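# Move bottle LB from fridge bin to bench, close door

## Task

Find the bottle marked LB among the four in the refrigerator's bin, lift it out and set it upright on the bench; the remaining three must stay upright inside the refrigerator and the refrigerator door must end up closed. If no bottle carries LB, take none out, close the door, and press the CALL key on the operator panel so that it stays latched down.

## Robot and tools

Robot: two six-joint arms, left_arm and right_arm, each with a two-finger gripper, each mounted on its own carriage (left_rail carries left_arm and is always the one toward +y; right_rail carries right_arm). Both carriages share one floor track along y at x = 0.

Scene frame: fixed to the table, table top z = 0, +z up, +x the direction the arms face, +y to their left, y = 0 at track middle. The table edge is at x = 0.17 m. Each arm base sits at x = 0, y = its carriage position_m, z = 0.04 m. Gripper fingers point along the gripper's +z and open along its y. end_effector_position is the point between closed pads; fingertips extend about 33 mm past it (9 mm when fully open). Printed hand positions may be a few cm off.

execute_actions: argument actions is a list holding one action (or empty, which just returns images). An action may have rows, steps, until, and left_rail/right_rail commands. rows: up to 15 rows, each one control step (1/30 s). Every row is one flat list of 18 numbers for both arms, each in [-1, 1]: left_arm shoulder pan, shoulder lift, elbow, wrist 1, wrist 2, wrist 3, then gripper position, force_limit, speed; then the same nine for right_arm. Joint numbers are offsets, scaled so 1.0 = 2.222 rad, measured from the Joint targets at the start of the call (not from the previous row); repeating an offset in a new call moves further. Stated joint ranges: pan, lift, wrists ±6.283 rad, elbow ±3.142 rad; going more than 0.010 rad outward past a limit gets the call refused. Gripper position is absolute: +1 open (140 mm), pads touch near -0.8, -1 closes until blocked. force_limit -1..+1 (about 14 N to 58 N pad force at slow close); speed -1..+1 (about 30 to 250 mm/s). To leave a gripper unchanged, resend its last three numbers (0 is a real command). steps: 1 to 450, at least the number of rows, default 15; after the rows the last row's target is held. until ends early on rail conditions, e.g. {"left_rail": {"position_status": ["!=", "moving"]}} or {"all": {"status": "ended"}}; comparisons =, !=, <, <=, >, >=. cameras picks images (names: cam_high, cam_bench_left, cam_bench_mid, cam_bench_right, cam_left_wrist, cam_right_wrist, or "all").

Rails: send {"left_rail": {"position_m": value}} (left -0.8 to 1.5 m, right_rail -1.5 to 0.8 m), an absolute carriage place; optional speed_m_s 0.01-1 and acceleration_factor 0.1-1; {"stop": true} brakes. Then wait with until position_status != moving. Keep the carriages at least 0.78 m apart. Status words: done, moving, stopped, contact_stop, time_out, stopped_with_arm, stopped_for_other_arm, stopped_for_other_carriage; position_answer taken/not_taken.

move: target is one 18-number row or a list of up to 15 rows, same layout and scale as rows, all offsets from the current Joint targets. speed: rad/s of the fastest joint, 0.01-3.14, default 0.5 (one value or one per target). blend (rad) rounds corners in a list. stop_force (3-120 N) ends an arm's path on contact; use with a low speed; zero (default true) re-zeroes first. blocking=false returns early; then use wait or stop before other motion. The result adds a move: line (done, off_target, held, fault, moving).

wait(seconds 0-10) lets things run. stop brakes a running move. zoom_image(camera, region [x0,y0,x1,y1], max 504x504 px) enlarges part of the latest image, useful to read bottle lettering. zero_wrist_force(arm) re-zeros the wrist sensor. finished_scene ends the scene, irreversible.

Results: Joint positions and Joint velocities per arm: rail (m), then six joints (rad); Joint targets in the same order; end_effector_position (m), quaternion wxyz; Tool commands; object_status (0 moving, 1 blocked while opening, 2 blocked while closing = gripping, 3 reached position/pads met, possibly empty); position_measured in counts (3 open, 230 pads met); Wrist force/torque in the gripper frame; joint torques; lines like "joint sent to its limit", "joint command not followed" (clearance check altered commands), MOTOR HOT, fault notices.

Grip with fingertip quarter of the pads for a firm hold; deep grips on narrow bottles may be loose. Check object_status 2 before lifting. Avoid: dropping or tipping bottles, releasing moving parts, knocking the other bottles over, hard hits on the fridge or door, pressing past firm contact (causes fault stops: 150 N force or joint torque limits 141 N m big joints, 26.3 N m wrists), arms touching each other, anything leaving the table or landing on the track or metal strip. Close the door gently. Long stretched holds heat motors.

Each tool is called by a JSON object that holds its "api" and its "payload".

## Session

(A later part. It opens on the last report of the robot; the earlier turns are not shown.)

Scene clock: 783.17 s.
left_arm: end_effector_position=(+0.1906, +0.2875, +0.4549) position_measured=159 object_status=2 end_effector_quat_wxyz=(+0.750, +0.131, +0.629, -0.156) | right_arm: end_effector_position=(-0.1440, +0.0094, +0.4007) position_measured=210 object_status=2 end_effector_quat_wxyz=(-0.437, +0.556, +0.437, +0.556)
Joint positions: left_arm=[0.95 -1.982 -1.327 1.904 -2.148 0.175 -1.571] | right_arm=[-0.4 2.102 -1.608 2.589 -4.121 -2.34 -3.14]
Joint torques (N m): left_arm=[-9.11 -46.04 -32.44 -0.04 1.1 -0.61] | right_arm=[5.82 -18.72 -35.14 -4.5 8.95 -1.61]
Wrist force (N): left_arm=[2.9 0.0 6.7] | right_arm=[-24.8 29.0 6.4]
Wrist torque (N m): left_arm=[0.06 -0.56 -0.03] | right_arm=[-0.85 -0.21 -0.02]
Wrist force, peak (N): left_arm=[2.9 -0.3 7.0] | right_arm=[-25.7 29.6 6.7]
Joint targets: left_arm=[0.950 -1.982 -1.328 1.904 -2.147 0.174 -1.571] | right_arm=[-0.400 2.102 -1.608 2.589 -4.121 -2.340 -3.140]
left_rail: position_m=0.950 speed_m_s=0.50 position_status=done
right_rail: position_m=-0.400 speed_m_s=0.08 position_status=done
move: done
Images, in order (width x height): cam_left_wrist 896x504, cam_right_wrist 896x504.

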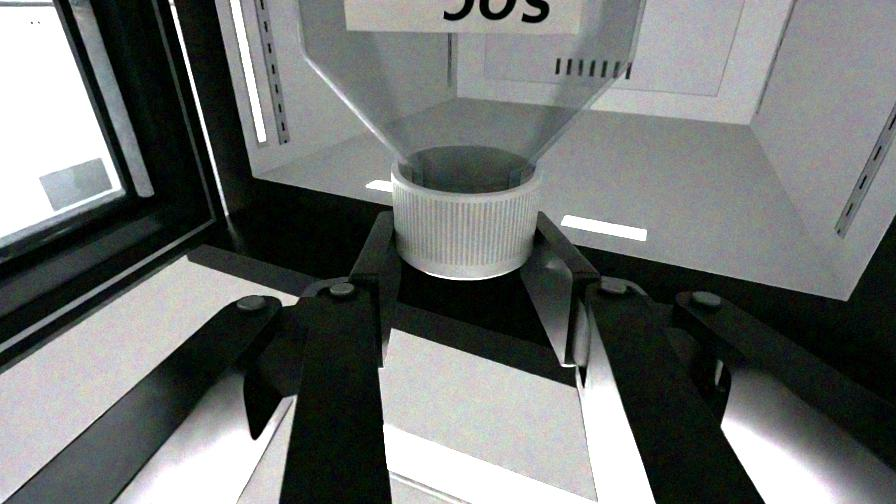

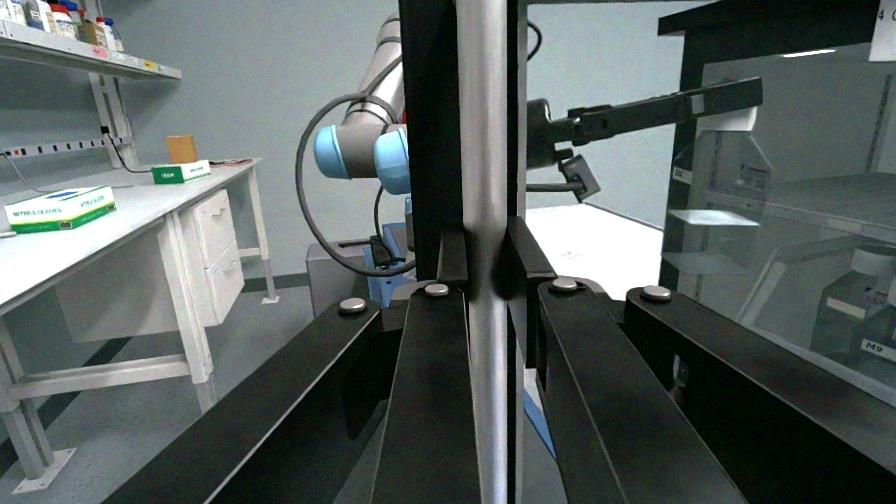

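{"api": "move", "payload": {"target": [0.0036,-0.0297,-0.0351,0.0649,-0.0783,0,-0.98,-0.1,-1,0,0,0,0,0,0,-0.98,0.2,-1], "speed": 0.3, "cameras": ["cam_left_wrist","cam_right_wrist"]}}

{"api": "zoom_image", "payload": {"camera": "cam_right_wrist", "region": [560, 30, 896, 360]}}

Scene clock: 795.77 s.
left_arm: end_effector_position=(+0.2002, +0.2874, +0.4563) position_measured=159 object_status=2 end_effector_quat_wxyz=(+0.693, +0.142, +0.692, -0.142) | right_arm: end_effector_position=(-0.1440, +0.0094, +0.4007) position_measured=210 object_status=2 end_effector_quat_wxyz=(-0.437, +0.556, +0.437, +0.556)
Joint positions: left_arm=[0.95 -1.974 -1.393 1.827 -2.003 0.001 -1.571] | right_arm=[-0.4 2.102 -1.608 2.589 -4.121 -2.34 -3.14]
Joint torques (N m): left_arm=[10.83 -44.05 -35.61 -0.16 1.11 -0.51] | right_arm=[6.88 -18.62 -35.3 -4.65 8.88 -1.66]
Wrist force (N): left_arm=[3.1 -0.3 7.5] | right_arm=[-25.7 29.3 6.5]
Wrist torque (N m): left_arm=[-0.01 -0.52 -0.03] | right_arm=[-0.86 -0.18 -0.02]
Wrist force, peak (N): left_arm=[3.0 -0.4 7.5] | right_arm=[-25.7 29.6 6.6]
Joint targets: left_arm=[0.950 -1.974 -1.394 1.826 -2.003 0.000 -1.571] | right_arm=[-0.400 2.102 -1.608 2.589 -4.121 -2.340 -3.140]
left_rail: position_m=0.950 speed_m_s=0.50 position_status=done
right_rail: position_m=-0.400 speed_m_s=0.08 position_status=done
move: done
Images, in order (width x height): cam_left_wrist 896x504, cam_right_wrist 896x504.

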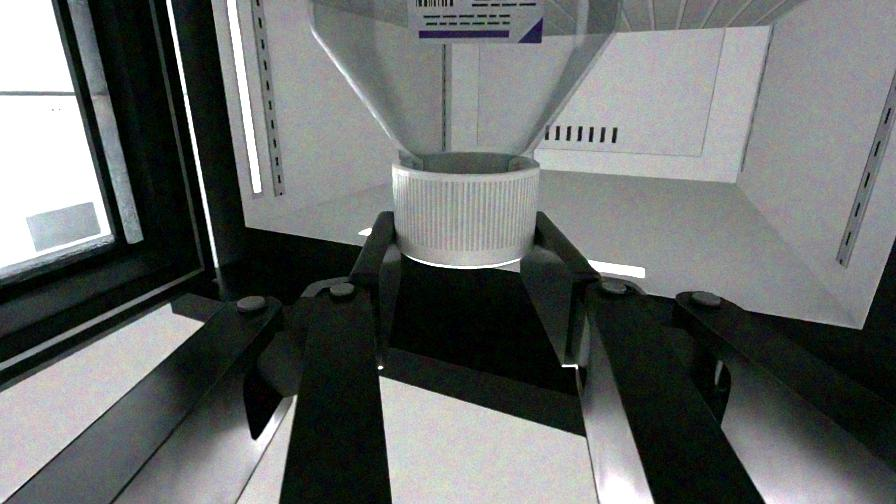

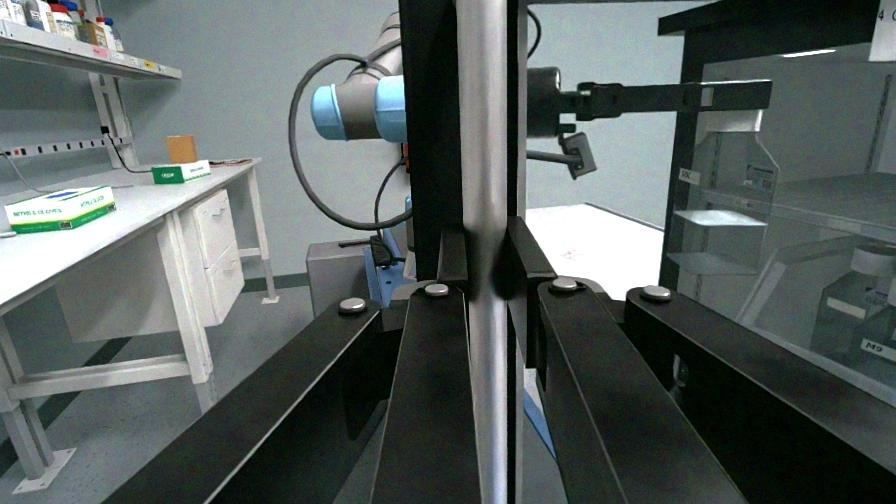

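Scaled by 1.500 from the camera's 896x504 image, which has a finer 1280x720 frame.

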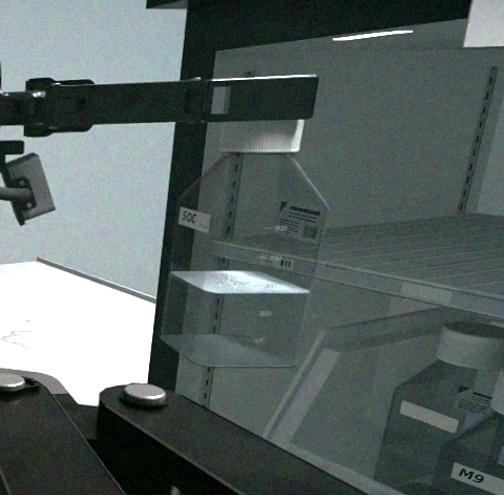

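{"api": "execute_actions", "payload": {"actions": [{"left_rail":{"position_m":1.01,"speed_m_s":0.3,"acceleration_factor":0.3},"steps":75,"until":{"left_rail":{"position_status":["!=","moving"]}}}]}}

{"api": "move", "payload": {"target": [0.005,0.1592,-0.0783,-0.0808,0.1571,0,-0.98,-0.1,-1,0,0,0,0,0,0,-0.98,0.2,-1], "speed": 0.3}}

{"api": "execute_actions", "payload": {"actions": [{"left_rail":{"position_m":1.145},"steps":90,"until":{"left_rail":{"position_status":["!=","moving"]}}}], "cameras": ["cam_left_wrist","cam_right_wrist"]}}

Scene clock: 841.70 s.
left_arm: end_effector_position=(+0.2003, +0.3474, +0.4564) position_measured=159 object_status=2 end_effector_quat_wxyz=(+0.693, +0.142, +0.693, -0.142) | right_arm: end_effector_position=(-0.1440, +0.0094, +0.4007) position_measured=210 object_status=2 end_effector_quat_wxyz=(-0.437, +0.556, +0.437, +0.556)
Joint positions: left_arm=[1.01 -1.974 -1.394 1.826 -2.003 0 -1.571] | right_arm=[-0.4 2.102 -1.608 2.589 -4.121 -2.34 -3.14]
Joint torques (N m): left_arm=[9.39 -37.31 -29.5 -1.31 1.75 -0.55] | right_arm=[7.64 -19.58 -34.67 -4.64 8.78 -1.54]
Wrist force (N): left_arm=[3.1 -0.2 7.4] | right_arm=[-25.6 29.2 6.4]
Wrist torque (N m): left_arm=[0.01 -0.49 -0.03] | right_arm=[-0.90 -0.20 -0.01]
Wrist force, peak (N): left_arm=[3.0 -1.8 8.1] | right_arm=[-25.8 29.6 6.6]
Joint targets: left_arm=[1.010 -1.974 -1.394 1.826 -2.003 0.000 -1.571] | right_arm=[-0.400 2.102 -1.608 2.589 -4.121 -2.340 -3.140]
Tool commands: left_gripper/position=-0.98 left_gripper/force_limit=-0.1 left_gripper/speed=-1.0 right_gripper/position=-0.98 right_gripper/force_limit=+0.2 right_gripper/speed=-1.0
left_rail: position_m=1.010 speed_m_s=0.30 position_status=done
right_rail: position_m=-0.400 speed_m_s=0.08 position_status=done

Scene clock: 843.53 s.
left_arm: end_effector_position=(+0.1500, +0.2597, +0.4499) position_measured=159 object_status=2 end_effector_quat_wxyz=(+0.803, +0.112, +0.562, -0.160) | right_arm: end_effector_position=(-0.1440, +0.0094, +0.4007) position_measured=210 object_status=2 end_effector_quat_wxyz=(-0.437, +0.556, +0.437, +0.556)
Joint positions: left_arm=[1.01 -1.963 -1.04 1.653 -2.182 0.349 -1.571] | right_arm=[-0.4 2.102 -1.608 2.589 -4.121 -2.34 -3.14]
Joint torques (N m): left_arm=[10.77 -40.62 -31.34 -6.34 5.65 -0.53] | right_arm=[7.47 -19.21 -35.89 -4.67 8.81 -1.5]
Wrist force (N): left_arm=[2.5 0.2 6.4] | right_arm=[-25.2 29.3 6.2]
Wrist torque (N m): left_arm=[0.09 -0.48 -0.02] | right_arm=[-0.84 -0.20 -0.02]
Wrist force, peak (N): left_arm=[2.9 0.0 7.6] | right_arm=[-25.8 29.5 6.5]
Joint targets: left_arm=[1.010 -1.963 -1.040 1.652 -2.183 0.349 -1.571] | right_arm=[-0.400 2.102 -1.608 2.589 -4.121 -2.340 -3.140]
left_rail: position_m=1.010 speed_m_s=0.30 position_status=done
right_rail: position_m=-0.400 speed_m_s=0.08 position_status=done
move: done

Scene clock: 844.80 s.
left_arm: end_effector_position=(+0.1500, +0.3947, +0.4499) position_measured=159 object_status=2 end_effector_quat_wxyz=(+0.804, +0.112, +0.562, -0.160) | right_arm: end_effector_position=(-0.1440, +0.0094, +0.4007) position_measured=210 object_status=2 end_effector_quat_wxyz=(-0.437, +0.556, +0.437, +0.556)
Joint positions: left_arm=[1.145 -1.963 -1.04 1.652 -2.183 0.349 -1.571] | right_arm=[-0.4 2.102 -1.608 2.589 -4.121 -2.34 -3.14]
Joint torques (N m): left_arm=[9.74 -43.57 -28.14 -5.66 4.74 -0.5] | right_arm=[7.91 -19.41 -35.02 -4.7 8.67 -1.47]
Wrist force (N): left_arm=[2.0 -0.3 6.5] | right_arm=[-24.3 28.8 6.1]
Wrist torque (N m): left_arm=[-0.01 -0.42 -0.02] | right_arm=[-0.84 -0.18 -0.02]
Wrist force, peak (N): left_arm=[2.8 -2.0 6.8] | right_arm=[-25.8 29.4 6.6]
Joint targets: left_arm=[1.145 -1.963 -1.040 1.652 -2.183 0.349 -1.571] | right_arm=[-0.400 2.102 -1.608 2.589 -4.121 -2.340 -3.140]
Tool commands: left_gripper/position=-0.98 left_gripper/force_limit=-0.1 left_gripper/speed=-1.0 right_gripper/position=-0.98 right_gripper/force_limit=+0.2 right_gripper/speed=-1.0
left_rail: position_m=1.145 speed_m_s=0.30 position_status=done
right_rail: position_m=-0.400 speed_m_s=0.08 position_status=done
Images, in order (width x height): cam_left_wrist 896x504, cam_right_wrist 896x504.

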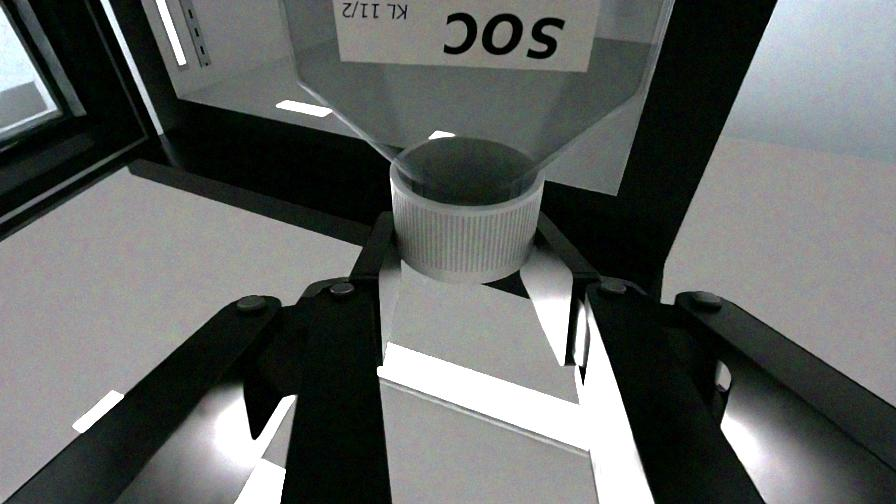

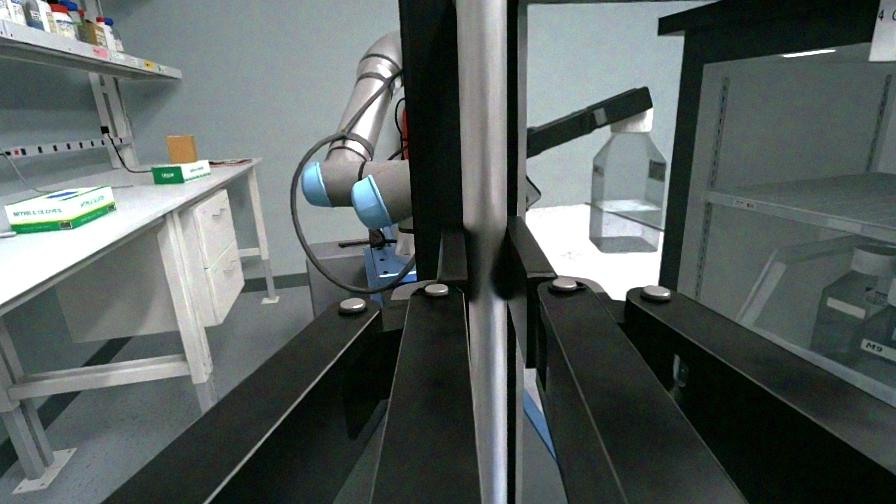

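{"api": "zoom_image", "payload": {"camera": "cam_right_wrist", "region": [720, 200, 896, 400]}}

{"api": "zoom_image", "payload": {"camera": "cam_right_wrist", "region": [540, 60, 780, 300]}}

Scaled by 2.520 from the camera's 896x504 image, which has a finer 1280x720 frame.

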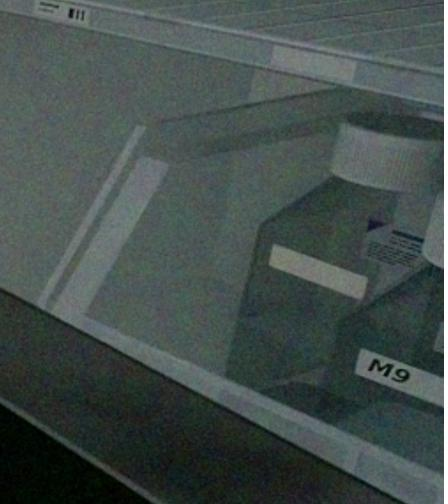

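Scaled by 2.100 from the camera's 896x504 image, which has a finer 1280x720 frame.

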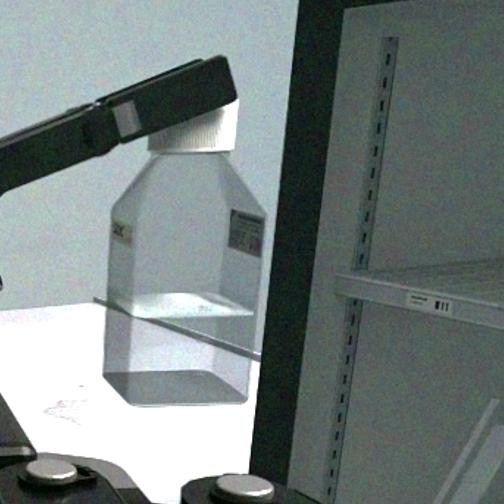

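{"api": "move", "payload": {"target": [[0,0.1419,0.0244,-0.1662,0,0,-0.98,-0.1,-1,0,0,0,0,0,0,-0.98,0.2,-1],[0.0723,0.1632,-0.0274,-0.1357,0,0,-0.98,-0.1,-1,0,0,0,0,0,0,-0.98,0.2,-1]], "speed": 0.2, "stop_force": 12, "cameras": ["cam_left_wrist","cam_right_wrist"]}}

Scene clock: 858.53 s.
left_arm: end_effector_position=(+0.2601, +0.3947, +0.2645) position_measured=159 object_status=2 end_effector_quat_wxyz=(+0.814, +0.067, +0.570, -0.095) | right_arm: end_effector_position=(-0.1440, +0.0094, +0.4007) position_measured=210 object_status=2 end_effector_quat_wxyz=(-0.437, +0.556, +0.437, +0.556)
Joint positions: left_arm=[1.145 -1.803 -0.677 1.592 -2.484 0.349 -1.571] | right_arm=[-0.4 2.102 -1.608 2.589 -4.121 -2.34 -3.14]
Joint torques (N m): left_arm=[11.27 -50.09 -27.55 -0.38 1.67 -0.32] | right_arm=[8.88 -19.75 -35.7 -4.98 8.68 -1.37]
Wrist force (N): left_arm=[2.2 -0.2 6.5] | right_arm=[-24.7 28.9 6.2]
Wrist torque (N m): left_arm=[0.01 -0.45 -0.02] | right_arm=[-0.87 -0.19 -0.02]
Wrist force, peak (N): left_arm=[2.8 0.2 7.6] | right_arm=[-25.7 29.5 6.5]
Joint targets: left_arm=[1.145 -1.803 -0.677 1.592 -2.484 0.349 -1.571] | right_arm=[-0.400 2.102 -1.608 2.589 -4.121 -2.340 -3.140]
left_rail: position_m=1.145 speed_m_s=0.30 position_status=done
right_rail: position_m=-0.400 speed_m_s=0.08 position_status=done
move: done
Images, in order (width x height): cam_left_wrist 896x504, cam_right_wrist 896x504.

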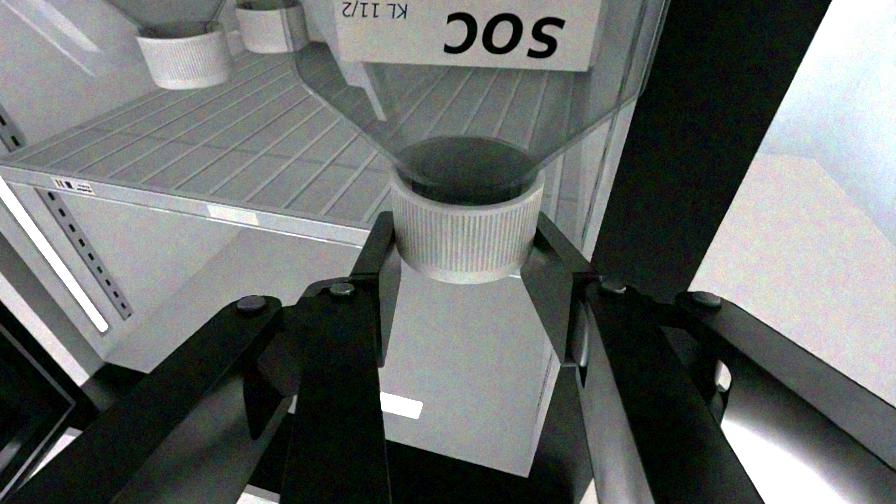

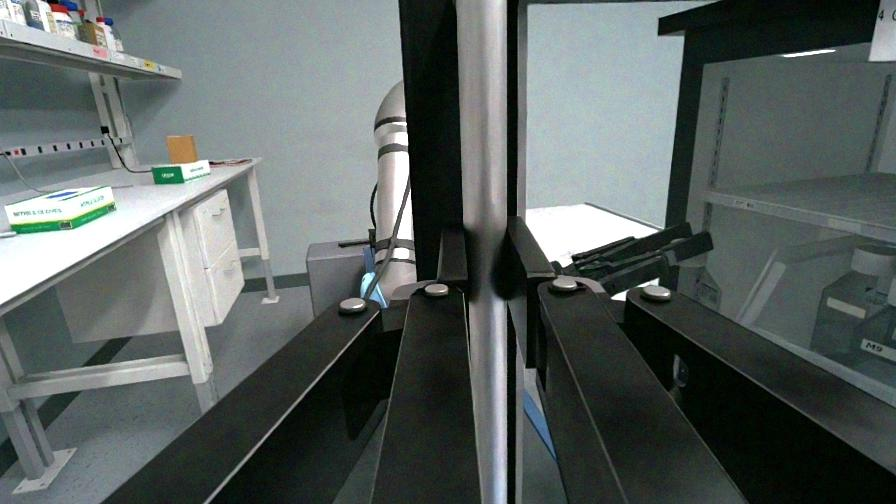

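{"api": "move", "payload": {"target": [0.0705,0.0344,-0.0803,0.0459,0,0,-0.98,-0.1,-1,0,0,0,0,0,0,-0.98,0.2,-1], "speed": 0.1, "stop_force": 6, "cameras": ["cam_left_wrist","cam_right_wrist"]}}

Scene clock: 868.50 s.
left_arm: end_effector_position=(+0.3366, +0.3926, +0.2643) position_measured=159 object_status=2 end_effector_quat_wxyz=(+0.818, +0.035, +0.572, -0.050) | right_arm: end_effector_position=(-0.1440, +0.0094, +0.4007) position_measured=210 object_status=2 end_effector_quat_wxyz=(-0.437, +0.556, +0.437, +0.555)
Joint positions: left_arm=[1.145 -1.693 -0.623 1.466 -2.413 0.349 -1.571] | right_arm=[-0.4 2.102 -1.608 2.589 -4.121 -2.34 -3.14]
Joint torques (N m): left_arm=[-9.05 -64.07 -6.5 -5.95 4.13 -1.1] | right_arm=[9.05 -19.48 -34.3 -6.7 9.15 -1.18]
Wrist force (N): left_arm=[-0.7 -1.8 7.9] | right_arm=[-25.6 28.0 5.8]
Wrist torque (N m): left_arm=[-0.18 -0.61 -0.03] | right_arm=[-0.84 -0.22 -0.01]
Wrist force, peak (N): left_arm=[-32.0 15.5 -123.8] | right_arm=[-15.5 36.6 7.7]
Joint targets: left_arm=[1.145 -1.693 -0.623 1.466 -2.413 0.349 -1.571] | right_arm=[-0.400 2.102 -1.608 2.589 -4.121 -2.340 -3.140]
left_rail: position_m=1.145 speed_m_s=0.30 position_status=done
right_rail: position_m=-0.400 speed_m_s=0.08 position_status=done
move: contact (left_arm); left_arm: the elbow is farthest, 0.053 rad from its target
Images, in order (width x height): cam_left_wrist 896x504, cam_right_wrist 896x504.

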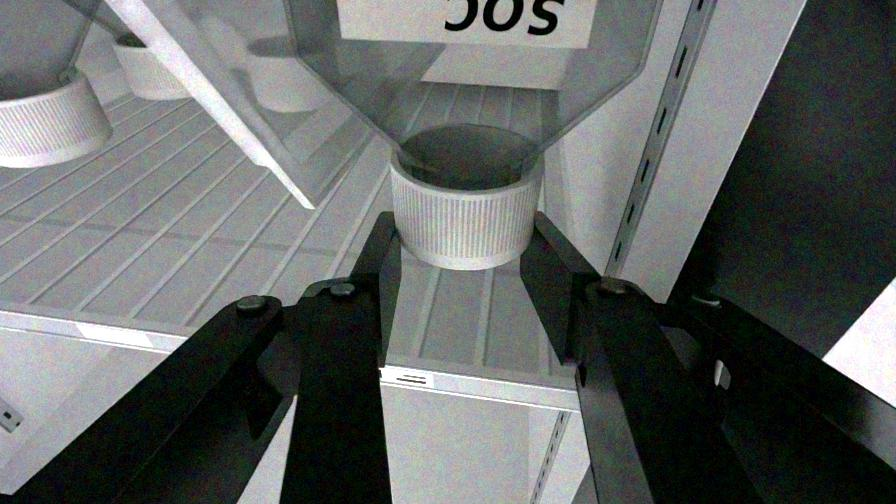

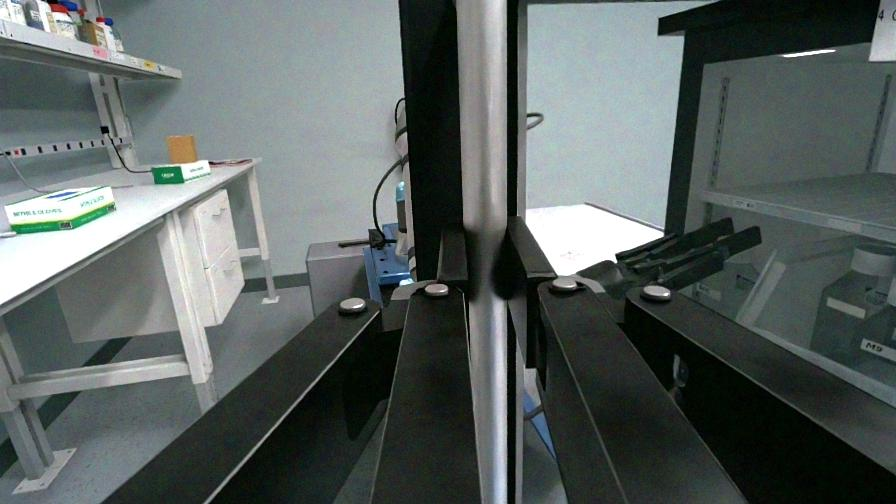

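{"api": "move", "payload": {"target": [-0.0025,-0.0016,0.0029,-0.0017,0,0,-0.98,-0.1,-1,0,0,0,0,0,0,-0.98,0.2,-1], "speed": 0.1}}

{"api": "move", "payload": {"target": [0,0.0346,-0.0074,-0.0272,0,0,-0.98,-0.1,-1,0,0,0,0,0,0,-0.98,0.2,-1], "speed": 0.03, "stop_force": 5, "cameras": ["cam_left_wrist","cam_right_wrist"]}}

Scene clock: 879.03 s.
left_arm: end_effector_position=(+0.3328, +0.3926, +0.2648) position_measured=159 object_status=2 end_effector_quat_wxyz=(+0.818, +0.037, +0.572, -0.052) | right_arm: end_effector_position=(-0.1440, +0.0094, +0.4007) position_measured=210 object_status=2 end_effector_quat_wxyz=(-0.437, +0.556, +0.437, +0.556)
Joint positions: left_arm=[1.145 -1.698 -0.627 1.472 -2.416 0.349 -1.571] | right_arm=[-0.4 2.102 -1.608 2.589 -4.121 -2.34 -3.14]
Joint torques (N m): left_arm=[-9.75 -64.26 -4.19 -5.58 3.15 -1.34] | right_arm=[9.61 -20.26 -32.28 -7.06 8.46 -1.05]
Wrist force (N): left_arm=[-2.3 -0.5 9.1] | right_arm=[-27.0 28.2 6.0]
Wrist torque (N m): left_arm=[-0.06 -0.62 0.07] | right_arm=[-0.85 -0.19 -0.01]
Wrist force, peak (N): left_arm=[-3.7 -1.5 9.5] | right_arm=[-27.4 28.3 6.3]
Joint targets: left_arm=[1.145 -1.698 -0.627 1.473 -2.416 0.349 -1.571] | right_arm=[-0.400 2.102 -1.608 2.589 -4.121 -2.340 -3.140]
left_rail: position_m=1.145 speed_m_s=0.30 position_status=done
right_rail: position_m=-0.400 speed_m_s=0.08 position_status=done
move: done

Scene clock: 880.30 s.
left_arm: end_effector_position=(+0.3326, +0.3926, +0.2626) position_measured=159 object_status=2 end_effector_quat_wxyz=(+0.818, +0.037, +0.572, -0.052) | right_arm: end_effector_position=(-0.1440, +0.0094, +0.4007) position_measured=210 object_status=2 end_effector_quat_wxyz=(-0.437, +0.556, +0.437, +0.556)
Joint positions: left_arm=[1.145 -1.698 -0.623 1.472 -2.419 0.349 -1.571] | right_arm=[-0.4 2.102 -1.608 2.589 -4.121 -2.34 -3.14]
Joint torques (N m): left_arm=[-5.81 -69.5 -8.24 -0.3 2.5 -1.49] | right_arm=[9.68 -19.44 -33.37 -7.18 8.47 -1.1]
Wrist force (N): left_arm=[3.3 -0.8 6.2] | right_arm=[-26.6 28.0 6.3]
Wrist torque (N m): left_arm=[-0.13 -0.65 0.00] | right_arm=[-0.83 -0.17 -0.01]
Wrist force, peak (N): left_arm=[-7.7 -1.4 11.3] | right_arm=[-28.0 27.9 6.0]
Joint targets: left_arm=[1.145 -1.698 -0.623 1.472 -2.419 0.349 -1.571] | right_arm=[-0.400 2.102 -1.608 2.589 -4.121 -2.340 -3.140]
left_rail: position_m=1.145 speed_m_s=0.30 position_status=done
right_rail: position_m=-0.400 speed_m_s=0.08 position_status=done
move: contact (left_arm); left_arm: the shoulder lift is farthest, 0.073 rad from its target
Images, in order (width x height): cam_left_wrist 896x504, cam_right_wrist 896x504.

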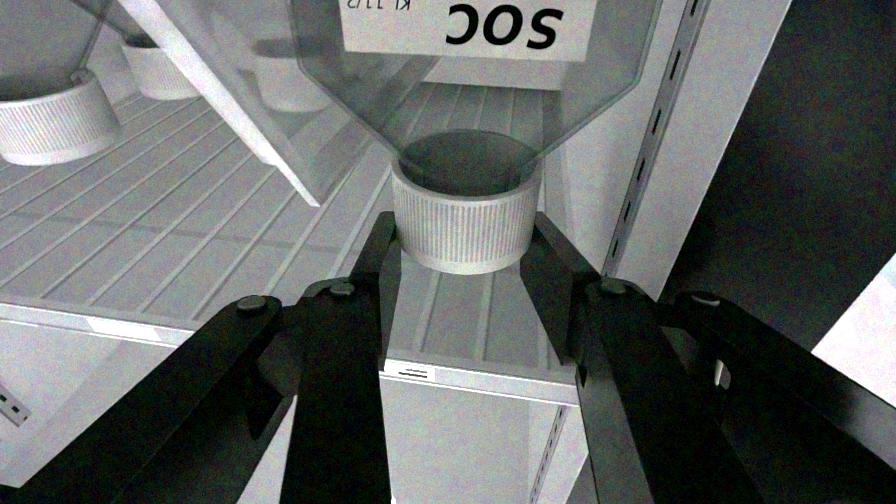

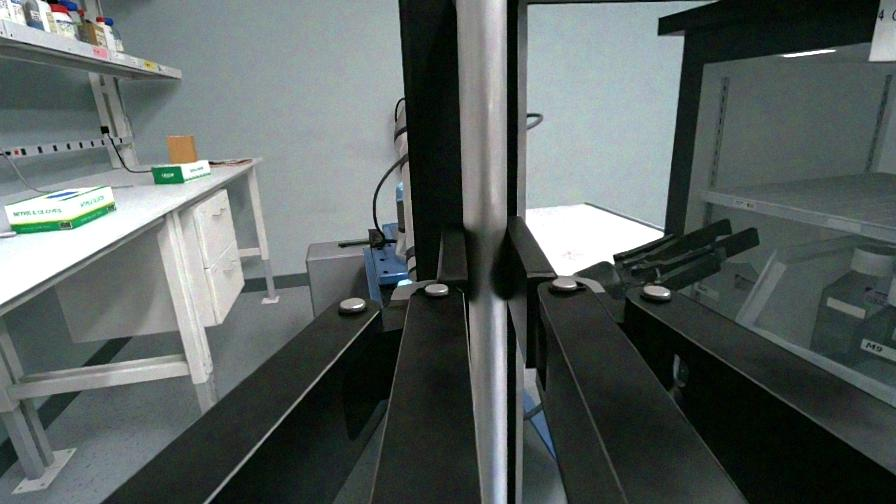

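{"api": "zoom_image", "payload": {"camera": "cam_right_wrist", "region": [660, 190, 860, 350]}}

Scaled by 2.520 from the camera's 896x504 image, which has a finer 1280x720 frame.

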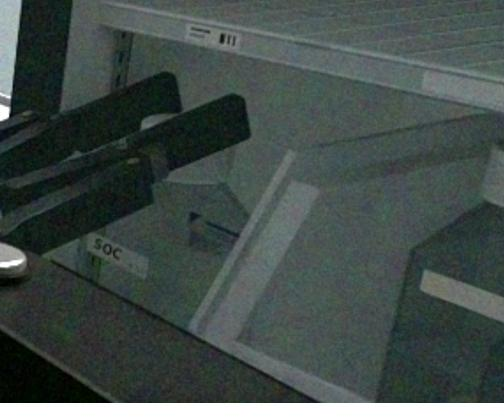

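{"api": "move", "payload": {"target": [0,0.0324,-0.0071,-0.0258,0,0,-0.98,-0.1,-1,0,0,0,0,0,0,-0.98,0.2,-1], "speed": 0.03, "stop_force": 8, "cameras": ["cam_left_wrist"]}}

Scene clock: 886.87 s.
left_arm: end_effector_position=(+0.3326, +0.3926, +0.2617) position_measured=159 object_status=2 end_effector_quat_wxyz=(+0.818, +0.037, +0.572, -0.052) | right_arm: end_effector_position=(-0.1440, +0.0094, +0.4007) position_measured=210 object_status=2 end_effector_quat_wxyz=(-0.437, +0.556, +0.437, +0.556)
Joint positions: left_arm=[1.145 -1.698 -0.622 1.472 -2.42 0.349 -1.571] | right_arm=[-0.4 2.102 -1.608 2.589 -4.121 -2.34 -3.14]
Joint torques (N m): left_arm=[5.12 -69.2 -7.66 -0.23 2.57 -1.38] | right_arm=[10.13 -20.06 -32.16 -7.11 8.59 -0.9]
Wrist force (N): left_arm=[2.3 -1.0 6.0] | right_arm=[-25.0 27.3 5.9]
Wrist torque (N m): left_arm=[-0.13 -0.61 0.00] | right_arm=[-0.88 -0.24 -0.01]
Wrist force, peak (N): left_arm=[-6.6 1.3 10.7] | right_arm=[-27.5 28.3 6.4]
Joint targets: left_arm=[1.145 -1.698 -0.622 1.472 -2.420 0.349 -1.571] | right_arm=[-0.400 2.102 -1.608 2.589 -4.121 -2.340 -3.140]
left_rail: position_m=1.145 speed_m_s=0.30 position_status=done
right_rail: position_m=-0.400 speed_m_s=0.08 position_status=done
move: contact (left_arm); left_arm: the shoulder lift is farthest, 0.071 rad from its target
Images, in order (width x height): cam_left_wrist 896x504.

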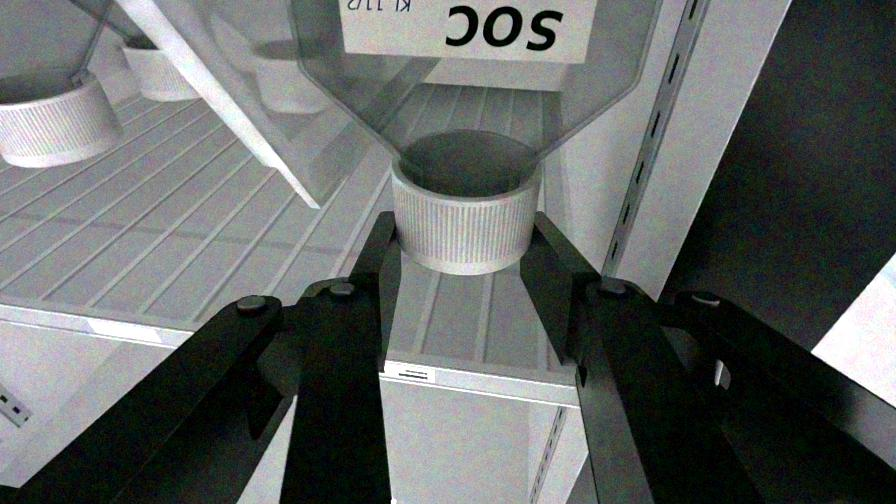

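{"api": "move", "payload": {"target": [0,0.0035,-0.0008,-0.0028,0,0,-0.98,-0.1,-1,0,0,0,0,0,0,-0.98,0.2,-1], "speed": 0.03, "stop_force": 20, "cameras": ["cam_left_wrist","cam_high"]}}

Scene clock: 899.47 s.
left_arm: end_effector_position=(+0.3326, +0.3925, +0.2575) position_measured=159 object_status=2 end_effector_quat_wxyz=(+0.818, +0.037, +0.572, -0.052) | right_arm: end_effector_position=(-0.1440, +0.0094, +0.4007) position_measured=210 object_status=2 end_effector_quat_wxyz=(-0.437, +0.556, +0.437, +0.556)
Joint positions: left_arm=[1.145 -1.698 -0.614 1.47 -2.427 0.349 -1.571] | right_arm=[-0.4 2.102 -1.608 2.589 -4.121 -2.34 -3.14]
Joint torques (N m): left_arm=[5.67 -44.47 -24.56 -4.85 0.65 -1.28] | right_arm=[8.8 -20.47 -28.92 -7.06 8.79 -0.51]
Wrist force (N): left_arm=[-8.3 1.6 10.3] | right_arm=[-27.9 28.3 6.1]
Wrist torque (N m): left_arm=[-0.17 -0.52 0.04] | right_arm=[-0.88 -0.18 -0.01]
Wrist force, peak (N): left_arm=[-10.2 1.5 10.1] | right_arm=[-27.9 28.5 6.2]
Joint targets: left_arm=[1.145 -1.698 -0.614 1.470 -2.427 0.349 -1.571] | right_arm=[-0.400 2.102 -1.608 2.589 -4.121 -2.340 -3.140]
left_rail: position_m=1.145 speed_m_s=0.30 position_status=done
right_rail: position_m=-0.400 speed_m_s=0.08 position_status=done
move: done
Images, in order (width x height): cam_high 896x504, cam_left_wrist 896x504.

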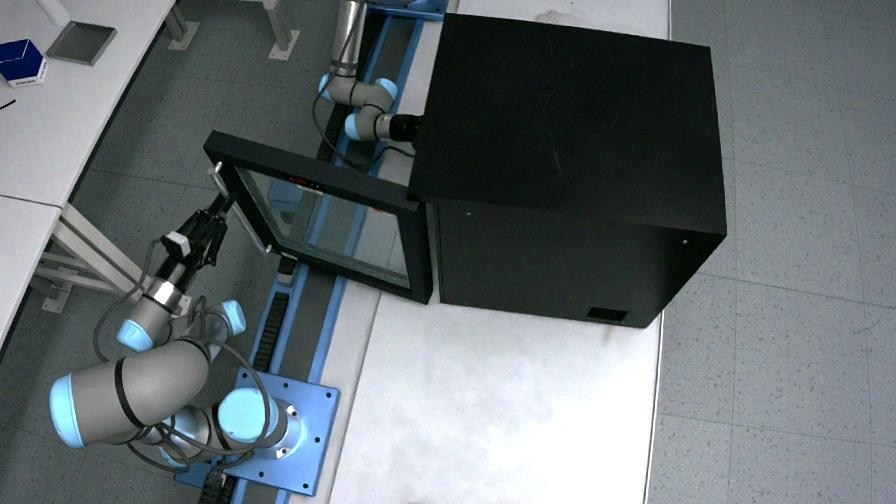

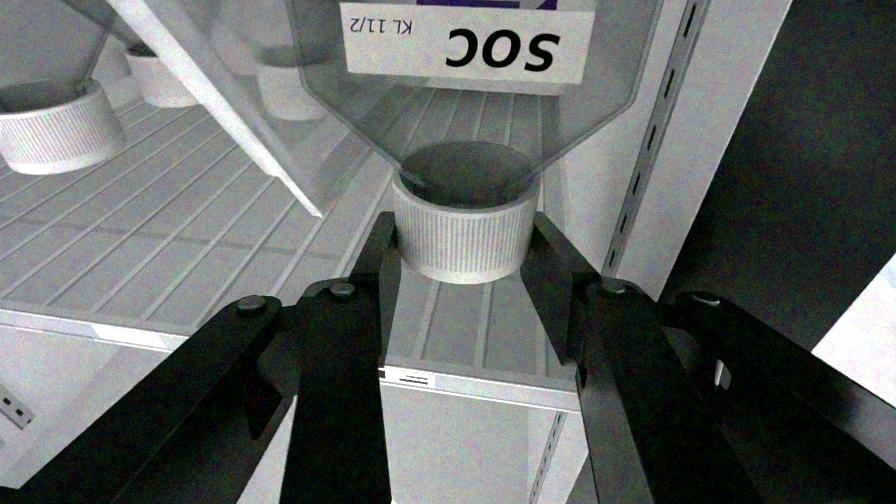

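{"api": "move", "payload": {"target": [0,-0.0026,0.0006,0.0021,0,0,-0.98,-0.1,-1,0,0,0,0,0,0,-0.98,0.2,-1], "speed": 0.03}}

{"api": "move", "payload": {"target": [0,0,0,0,0,0,-0.12,-1,-1,0,0,0,0,0,0,-0.98,0.2,-1], "cameras": ["cam_left_wrist","cam_right_wrist"]}}

Scene clock: 914.07 s.
left_arm: end_effector_position=(+0.3326, +0.3925, +0.2604) position_measured=159 object_status=2 end_effector_quat_wxyz=(+0.818, +0.037, +0.572, -0.052) | right_arm: end_effector_position=(-0.1440, +0.0094, +0.4007) position_measured=210 object_status=2 end_effector_quat_wxyz=(-0.437, +0.556, +0.437, +0.556)
Joint positions: left_arm=[1.145 -1.698 -0.619 1.472 -2.422 0.349 -1.571] | right_arm=[-0.4 2.102 -1.608 2.589 -4.121 -2.34 -3.14]
Joint torques (N m): left_arm=[5.21 -70.59 -7.19 0.05 5.69 -1.29] | right_arm=[9.28 -20.48 -27.73 -6.9 8.95 -0.5]
Wrist force (N): left_arm=[3.2 -0.8 6.2] | right_arm=[-25.8 27.6 6.0]
Wrist torque (N m): left_arm=[-0.12 -0.64 -0.01] | right_arm=[-0.86 -0.15 -0.01]
Wrist force, peak (N): left_arm=[-10.1 1.6 10.5] | right_arm=[-28.2 28.4 6.3]
Joint targets: left_arm=[1.145 -1.698 -0.620 1.472 -2.422 0.349 -1.571] | right_arm=[-0.400 2.102 -1.608 2.589 -4.121 -2.340 -3.140]
left_rail: position_m=1.145 speed_m_s=0.30 position_status=done
right_rail: position_m=-0.400 speed_m_s=0.08 position_status=done
move: done

Scene clock: 914.67 s.
left_arm: end_effector_position=(+0.3326, +0.3925, +0.2606) position_measured=148 object_status=0 end_effector_quat_wxyz=(+0.818, +0.037, +0.572, -0.052) | right_arm: end_effector_position=(-0.1440, +0.0094, +0.4007) position_measured=210 object_status=2 end_effector_quat_wxyz=(-0.437, +0.556, +0.437, +0.556)
Joint positions: left_arm=[1.145 -1.698 -0.62 1.472 -2.422 0.349 -1.571] | right_arm=[-0.4 2.102 -1.608 2.589 -4.121 -2.34 -3.14]
Joint torques (N m): left_arm=[5.45 -65.98 -5.1 -3.82 0.38 -1.31] | right_arm=[9.25 -19.49 -27.69 -6.95 8.93 -0.48]
Wrist force (N): left_arm=[0.6 -24.9 18.3] | right_arm=[-26.6 25.2 5.5]
Wrist torque (N m): left_arm=[-0.40 -0.77 -0.09] | right_arm=[-0.82 -0.27 -0.01]
Wrist force, peak (N): left_arm=[0.6 -24.9 18.3] | right_arm=[-27.4 28.1 6.4]
Joint targets: left_arm=[1.145 -1.698 -0.620 1.472 -2.422 0.349 -1.571] | right_arm=[-0.400 2.102 -1.608 2.589 -4.121 -2.340 -3.140]
left_rail: position_m=1.145 speed_m_s=0.30 position_status=done
right_rail: position_m=-0.400 speed_m_s=0.08 position_status=done
move: done
Images, in order (width x height): cam_left_wrist 896x504, cam_right_wrist 896x504.

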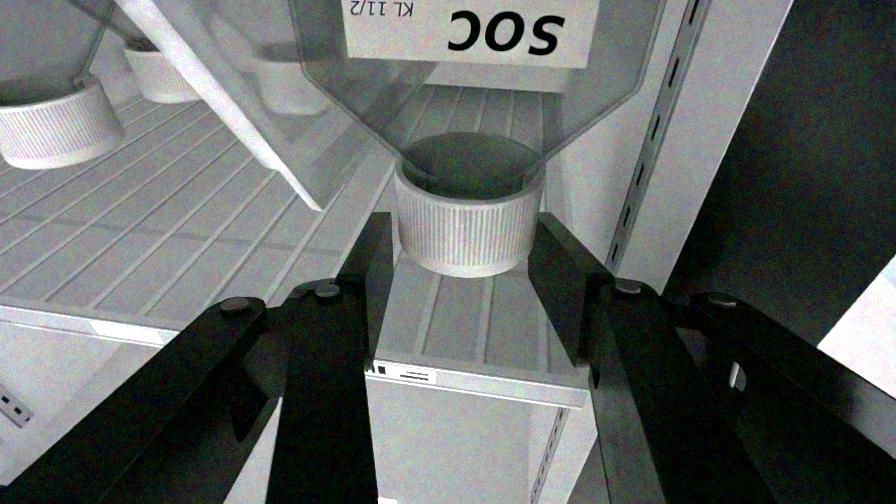

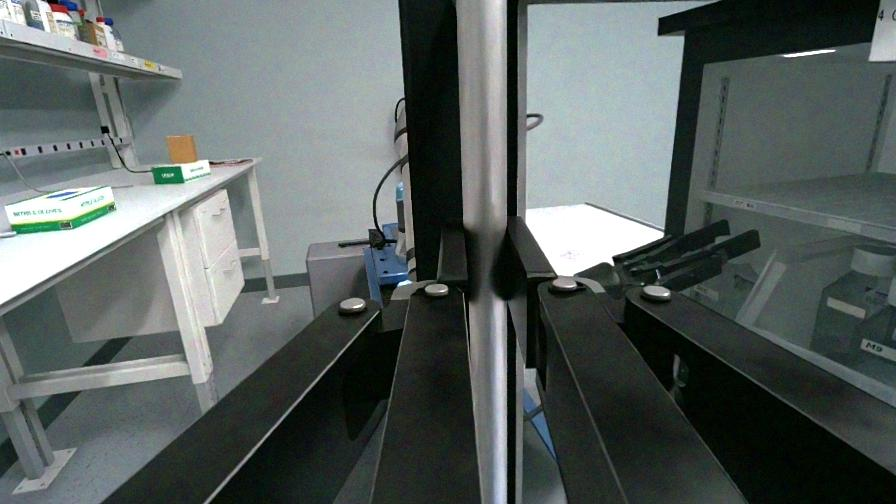

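{"api": "move", "payload": {"target": [-0.047,-0.0258,0.0536,-0.0282,0,0,-0.12,-1,-1,0,0,0,0,0,0,-0.98,0.2,-1], "speed": 0.06, "cameras": ["cam_left_wrist","cam_right_wrist"]}}

Scene clock: 926.50 s.
left_arm: end_effector_position=(+0.2603, +0.3946, +0.2647) position_measured=144 object_status=3 end_effector_quat_wxyz=(+0.814, +0.066, +0.570, -0.095) | right_arm: end_effector_position=(-0.1440, +0.0094, +0.4007) position_measured=210 object_status=2 end_effector_quat_wxyz=(-0.437, +0.556, +0.437, +0.556)
Joint positions: left_arm=[1.145 -1.802 -0.677 1.59 -2.485 0.349 -1.571] | right_arm=[-0.4 2.102 -1.608 2.589 -4.121 -2.34 -3.14]
Joint torques (N m): left_arm=[-9.28 -64.47 -4.4 -5.82 4.09 -1.12] | right_arm=[9.68 -20.57 -24.54 -6.84 9.06 -0.43]
Wrist force (N): left_arm=[-0.4 1.3 7.0] | right_arm=[-27.1 29.2 6.2]
Wrist torque (N m): left_arm=[0.32 -0.70 -0.02] | right_arm=[-0.81 -0.18 -0.02]
Wrist force, peak (N): left_arm=[0.2 -28.9 20.8] | right_arm=[-28.5 29.6 6.6]
Joint targets: left_arm=[1.145 -1.803 -0.677 1.591 -2.485 0.349 -1.571] | right_arm=[-0.400 2.102 -1.608 2.589 -4.121 -2.340 -3.140]
left_rail: position_m=1.145 speed_m_s=0.30 position_status=done
right_rail: position_m=-0.400 speed_m_s=0.08 position_status=done
move: done
Images, in order (width x height): cam_left_wrist 896x504, cam_right_wrist 896x504.

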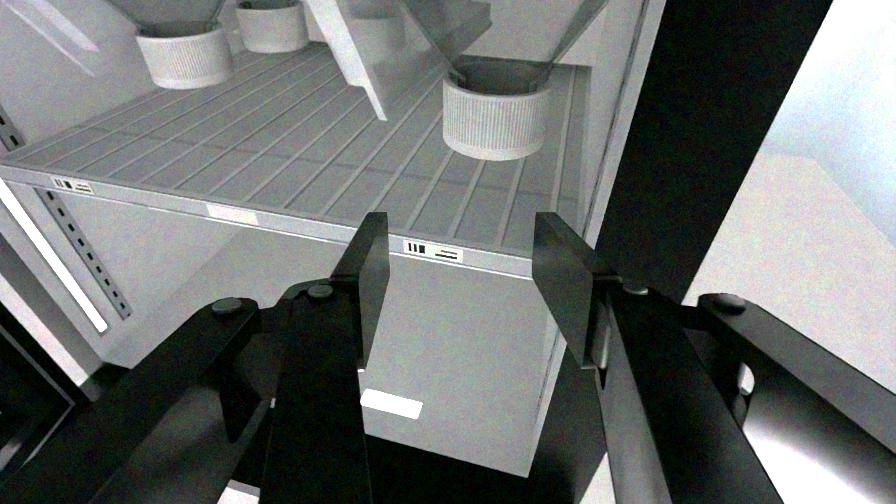

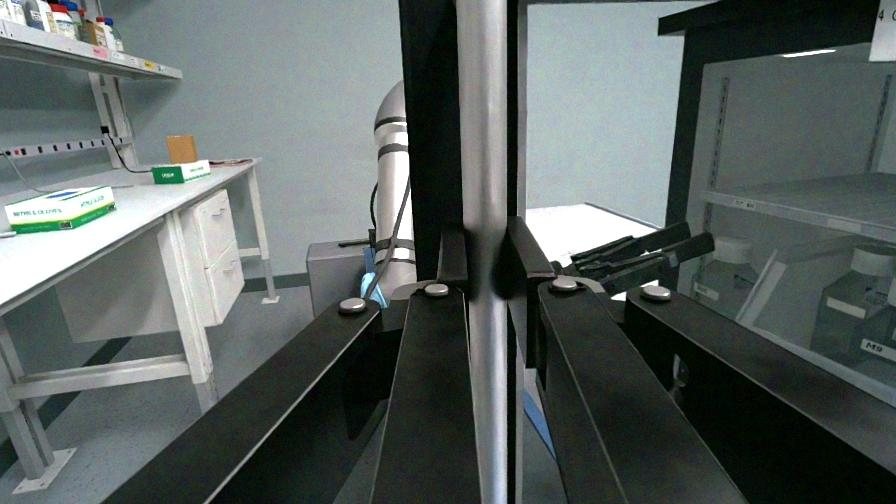

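{"api": "execute_actions", "payload": {"actions": [{"left_rail":{"position_m":0.96},"steps":90,"until":{"left_rail":{"position_status":["!=","moving"]}}}]}}

{"api": "move", "payload": {"target": [0,-0.248,0.0765,0.1719,-0.3141,0,0.0,-1,-0.8,0,0,0,0,0,0,-0.98,0.2,-1], "speed": 0.5, "cameras": ["cam_left_wrist"]}}

{"api": "zoom_image", "payload": {"camera": "cam_left_wrist", "region": [300, 0, 620, 220]}}

Scene clock: 933.70 s.
left_arm: end_effector_position=(+0.2601, +0.2096, +0.2647) position_measured=144 object_status=3 end_effector_quat_wxyz=(+0.814, +0.066, +0.570, -0.095) | right_arm: end_effector_position=(-0.1440, +0.0094, +0.4007) position_measured=210 object_status=2 end_effector_quat_wxyz=(-0.437, +0.556, +0.437, +0.556)
Joint positions: left_arm=[0.96 -1.803 -0.677 1.591 -2.485 0.349 -1.571] | right_arm=[-0.4 2.102 -1.608 2.589 -4.121 -2.34 -3.14]
Joint torques (N m): left_arm=[-7 -58.8 -14.65 -5.16 4.18 -1.01] | right_arm=[9.88 -20.79 -24.25 -6.76 9.1 -0.33]
Wrist force (N): left_arm=[-0.3 1.3 6.9] | right_arm=[-27.1 28.8 6.3]
Wrist torque (N m): left_arm=[0.33 -0.71 -0.01] | right_arm=[-0.92 -0.22 -0.02]
Wrist force, peak (N): left_arm=[0.0 0.9 7.7] | right_arm=[-28.6 29.7 6.7]
Joint targets: left_arm=[0.960 -1.803 -0.677 1.591 -2.485 0.349 -1.571] | right_arm=[-0.400 2.102 -1.608 2.589 -4.121 -2.340 -3.140]
Tool commands: left_gripper/position=-0.12 left_gripper/force_limit=-1.0 left_gripper/speed=-1.0 right_gripper/position=-0.98 right_gripper/force_limit=+0.2 right_gripper/speed=-1.0
left_rail: position_m=0.960 speed_m_s=0.30 position_status=done
right_rail: position_m=-0.400 speed_m_s=0.08 position_status=done

Scene clock: 935.80 s.
left_arm: end_effector_position=(+0.2809, +0.2973, +0.2973) position_measured=129 object_status=3 end_effector_quat_wxyz=(+0.570, +0.095, +0.813, -0.066) | right_arm: end_effector_position=(-0.1440, +0.0094, +0.4007) position_measured=210 object_status=2 end_effector_quat_wxyz=(-0.437, +0.556, +0.437, +0.556)
Joint positions: left_arm=[0.96 -1.803 -1.228 1.761 -2.103 -0.348 -1.571] | right_arm=[-0.4 2.102 -1.608 2.589 -4.121 -2.34 -3.14]
Joint torques (N m): left_arm=[-2.56 -48 -10.1 0.29 -0.18 -1.04] | right_arm=[9.72 -21.12 -23.37 -6.75 9.12 -0.21]
Wrist force (N): left_arm=[0.6 1.8 6.6] | right_arm=[-27.5 29.2 6.3]
Wrist torque (N m): left_arm=[0.44 -0.67 -0.03] | right_arm=[-0.85 -0.19 -0.01]
Wrist force, peak (N): left_arm=[0.0 1.5 7.4] | right_arm=[-28.6 29.5 6.7]
Joint targets: left_arm=[0.960 -1.803 -1.228 1.761 -2.103 -0.348 -1.571] | right_arm=[-0.400 2.102 -1.608 2.589 -4.121 -2.340 -3.140]
left_rail: position_m=0.960 speed_m_s=0.30 position_status=done
right_rail: position_m=-0.400 speed_m_s=0.08 position_status=done
move: done
Images, in order (width x height): cam_left_wrist 896x504.

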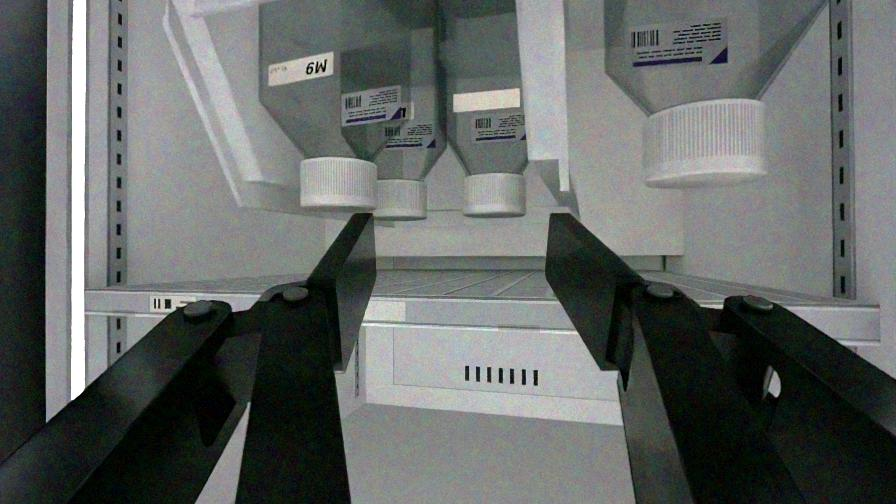

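Scaled by 1.575 from the camera's 896x504 image, which has a finer 1280x720 frame.

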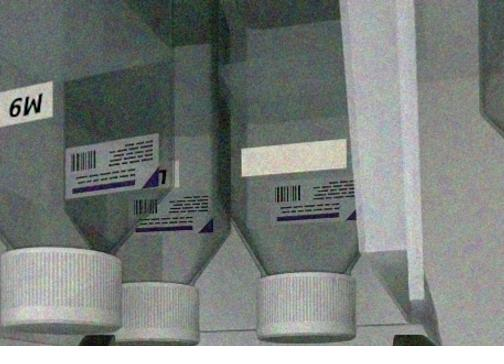

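{"api": "execute_actions", "payload": {"actions": [{"left_rail":{"position_m":1.04},"steps":90,"until":{"left_rail":{"position_status":["!=","moving"]}}}], "cameras": ["cam_left_wrist"]}}

{"api": "zoom_image", "payload": {"camera": "cam_left_wrist", "region": [180, 0, 420, 220]}}

Scene clock: 940.10 s.
left_arm: end_effector_position=(+0.2809, +0.3774, +0.2973) position_measured=129 object_status=3 end_effector_quat_wxyz=(+0.570, +0.095, +0.813, -0.066) | right_arm: end_effector_position=(-0.1440, +0.0094, +0.4007) position_measured=210 object_status=2 end_effector_quat_wxyz=(-0.437, +0.556, +0.437, +0.556)
Joint positions: left_arm=[1.04 -1.803 -1.228 1.761 -2.103 -0.348 -1.571] | right_arm=[-0.4 2.102 -1.608 2.589 -4.121 -2.34 -3.14]
Joint torques (N m): left_arm=[5.09 -41.87 -14.54 -0.4 0.95 -0.91] | right_arm=[9.72 -20.48 -23.26 -6.75 9.11 -0.2]
Wrist force (N): left_arm=[0.8 1.6 6.6] | right_arm=[-27.3 29.0 6.3]
Wrist torque (N m): left_arm=[0.40 -0.73 -0.04] | right_arm=[-0.88 -0.18 -0.02]
Wrist force, peak (N): left_arm=[0.7 1.0 7.3] | right_arm=[-28.6 29.6 6.6]
Joint targets: left_arm=[1.040 -1.803 -1.228 1.761 -2.103 -0.348 -1.571] | right_arm=[-0.400 2.102 -1.608 2.589 -4.121 -2.340 -3.140]
Tool commands: left_gripper/position=+0.0 left_gripper/force_limit=-1.0 left_gripper/speed=-0.8 right_gripper/position=-0.98 right_gripper/force_limit=+0.2 right_gripper/speed=-1.0
left_rail: position_m=1.040 speed_m_s=0.30 position_status=done
right_rail: position_m=-0.400 speed_m_s=0.08 position_status=done
Images, in order (width x height): cam_left_wrist 896x504.

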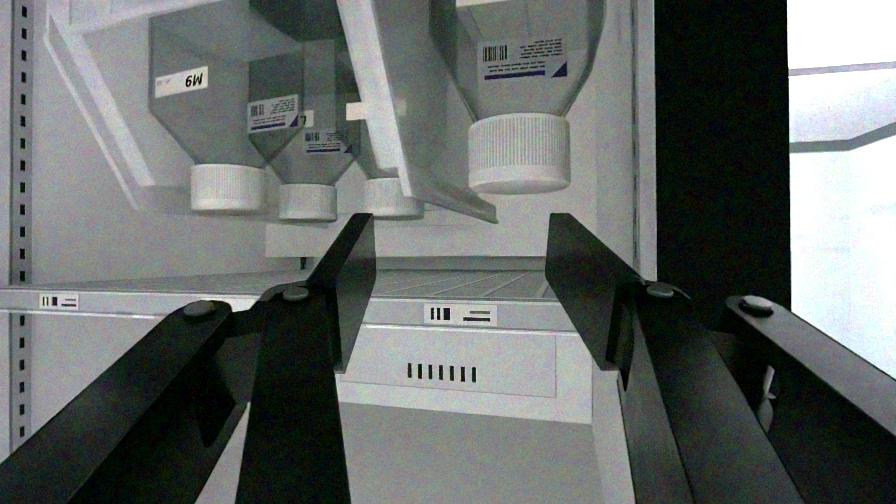

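Scaled by 2.100 from the camera's 896x504 image, which has a finer 1280x720 frame.

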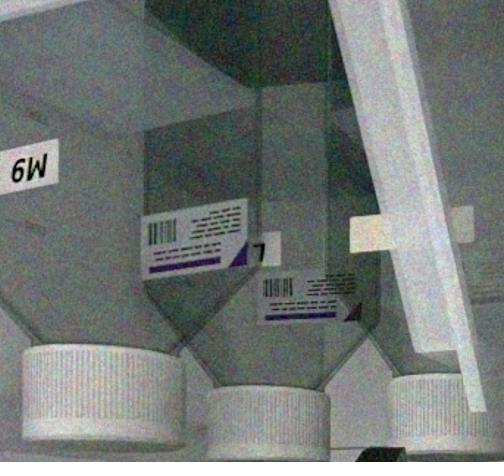

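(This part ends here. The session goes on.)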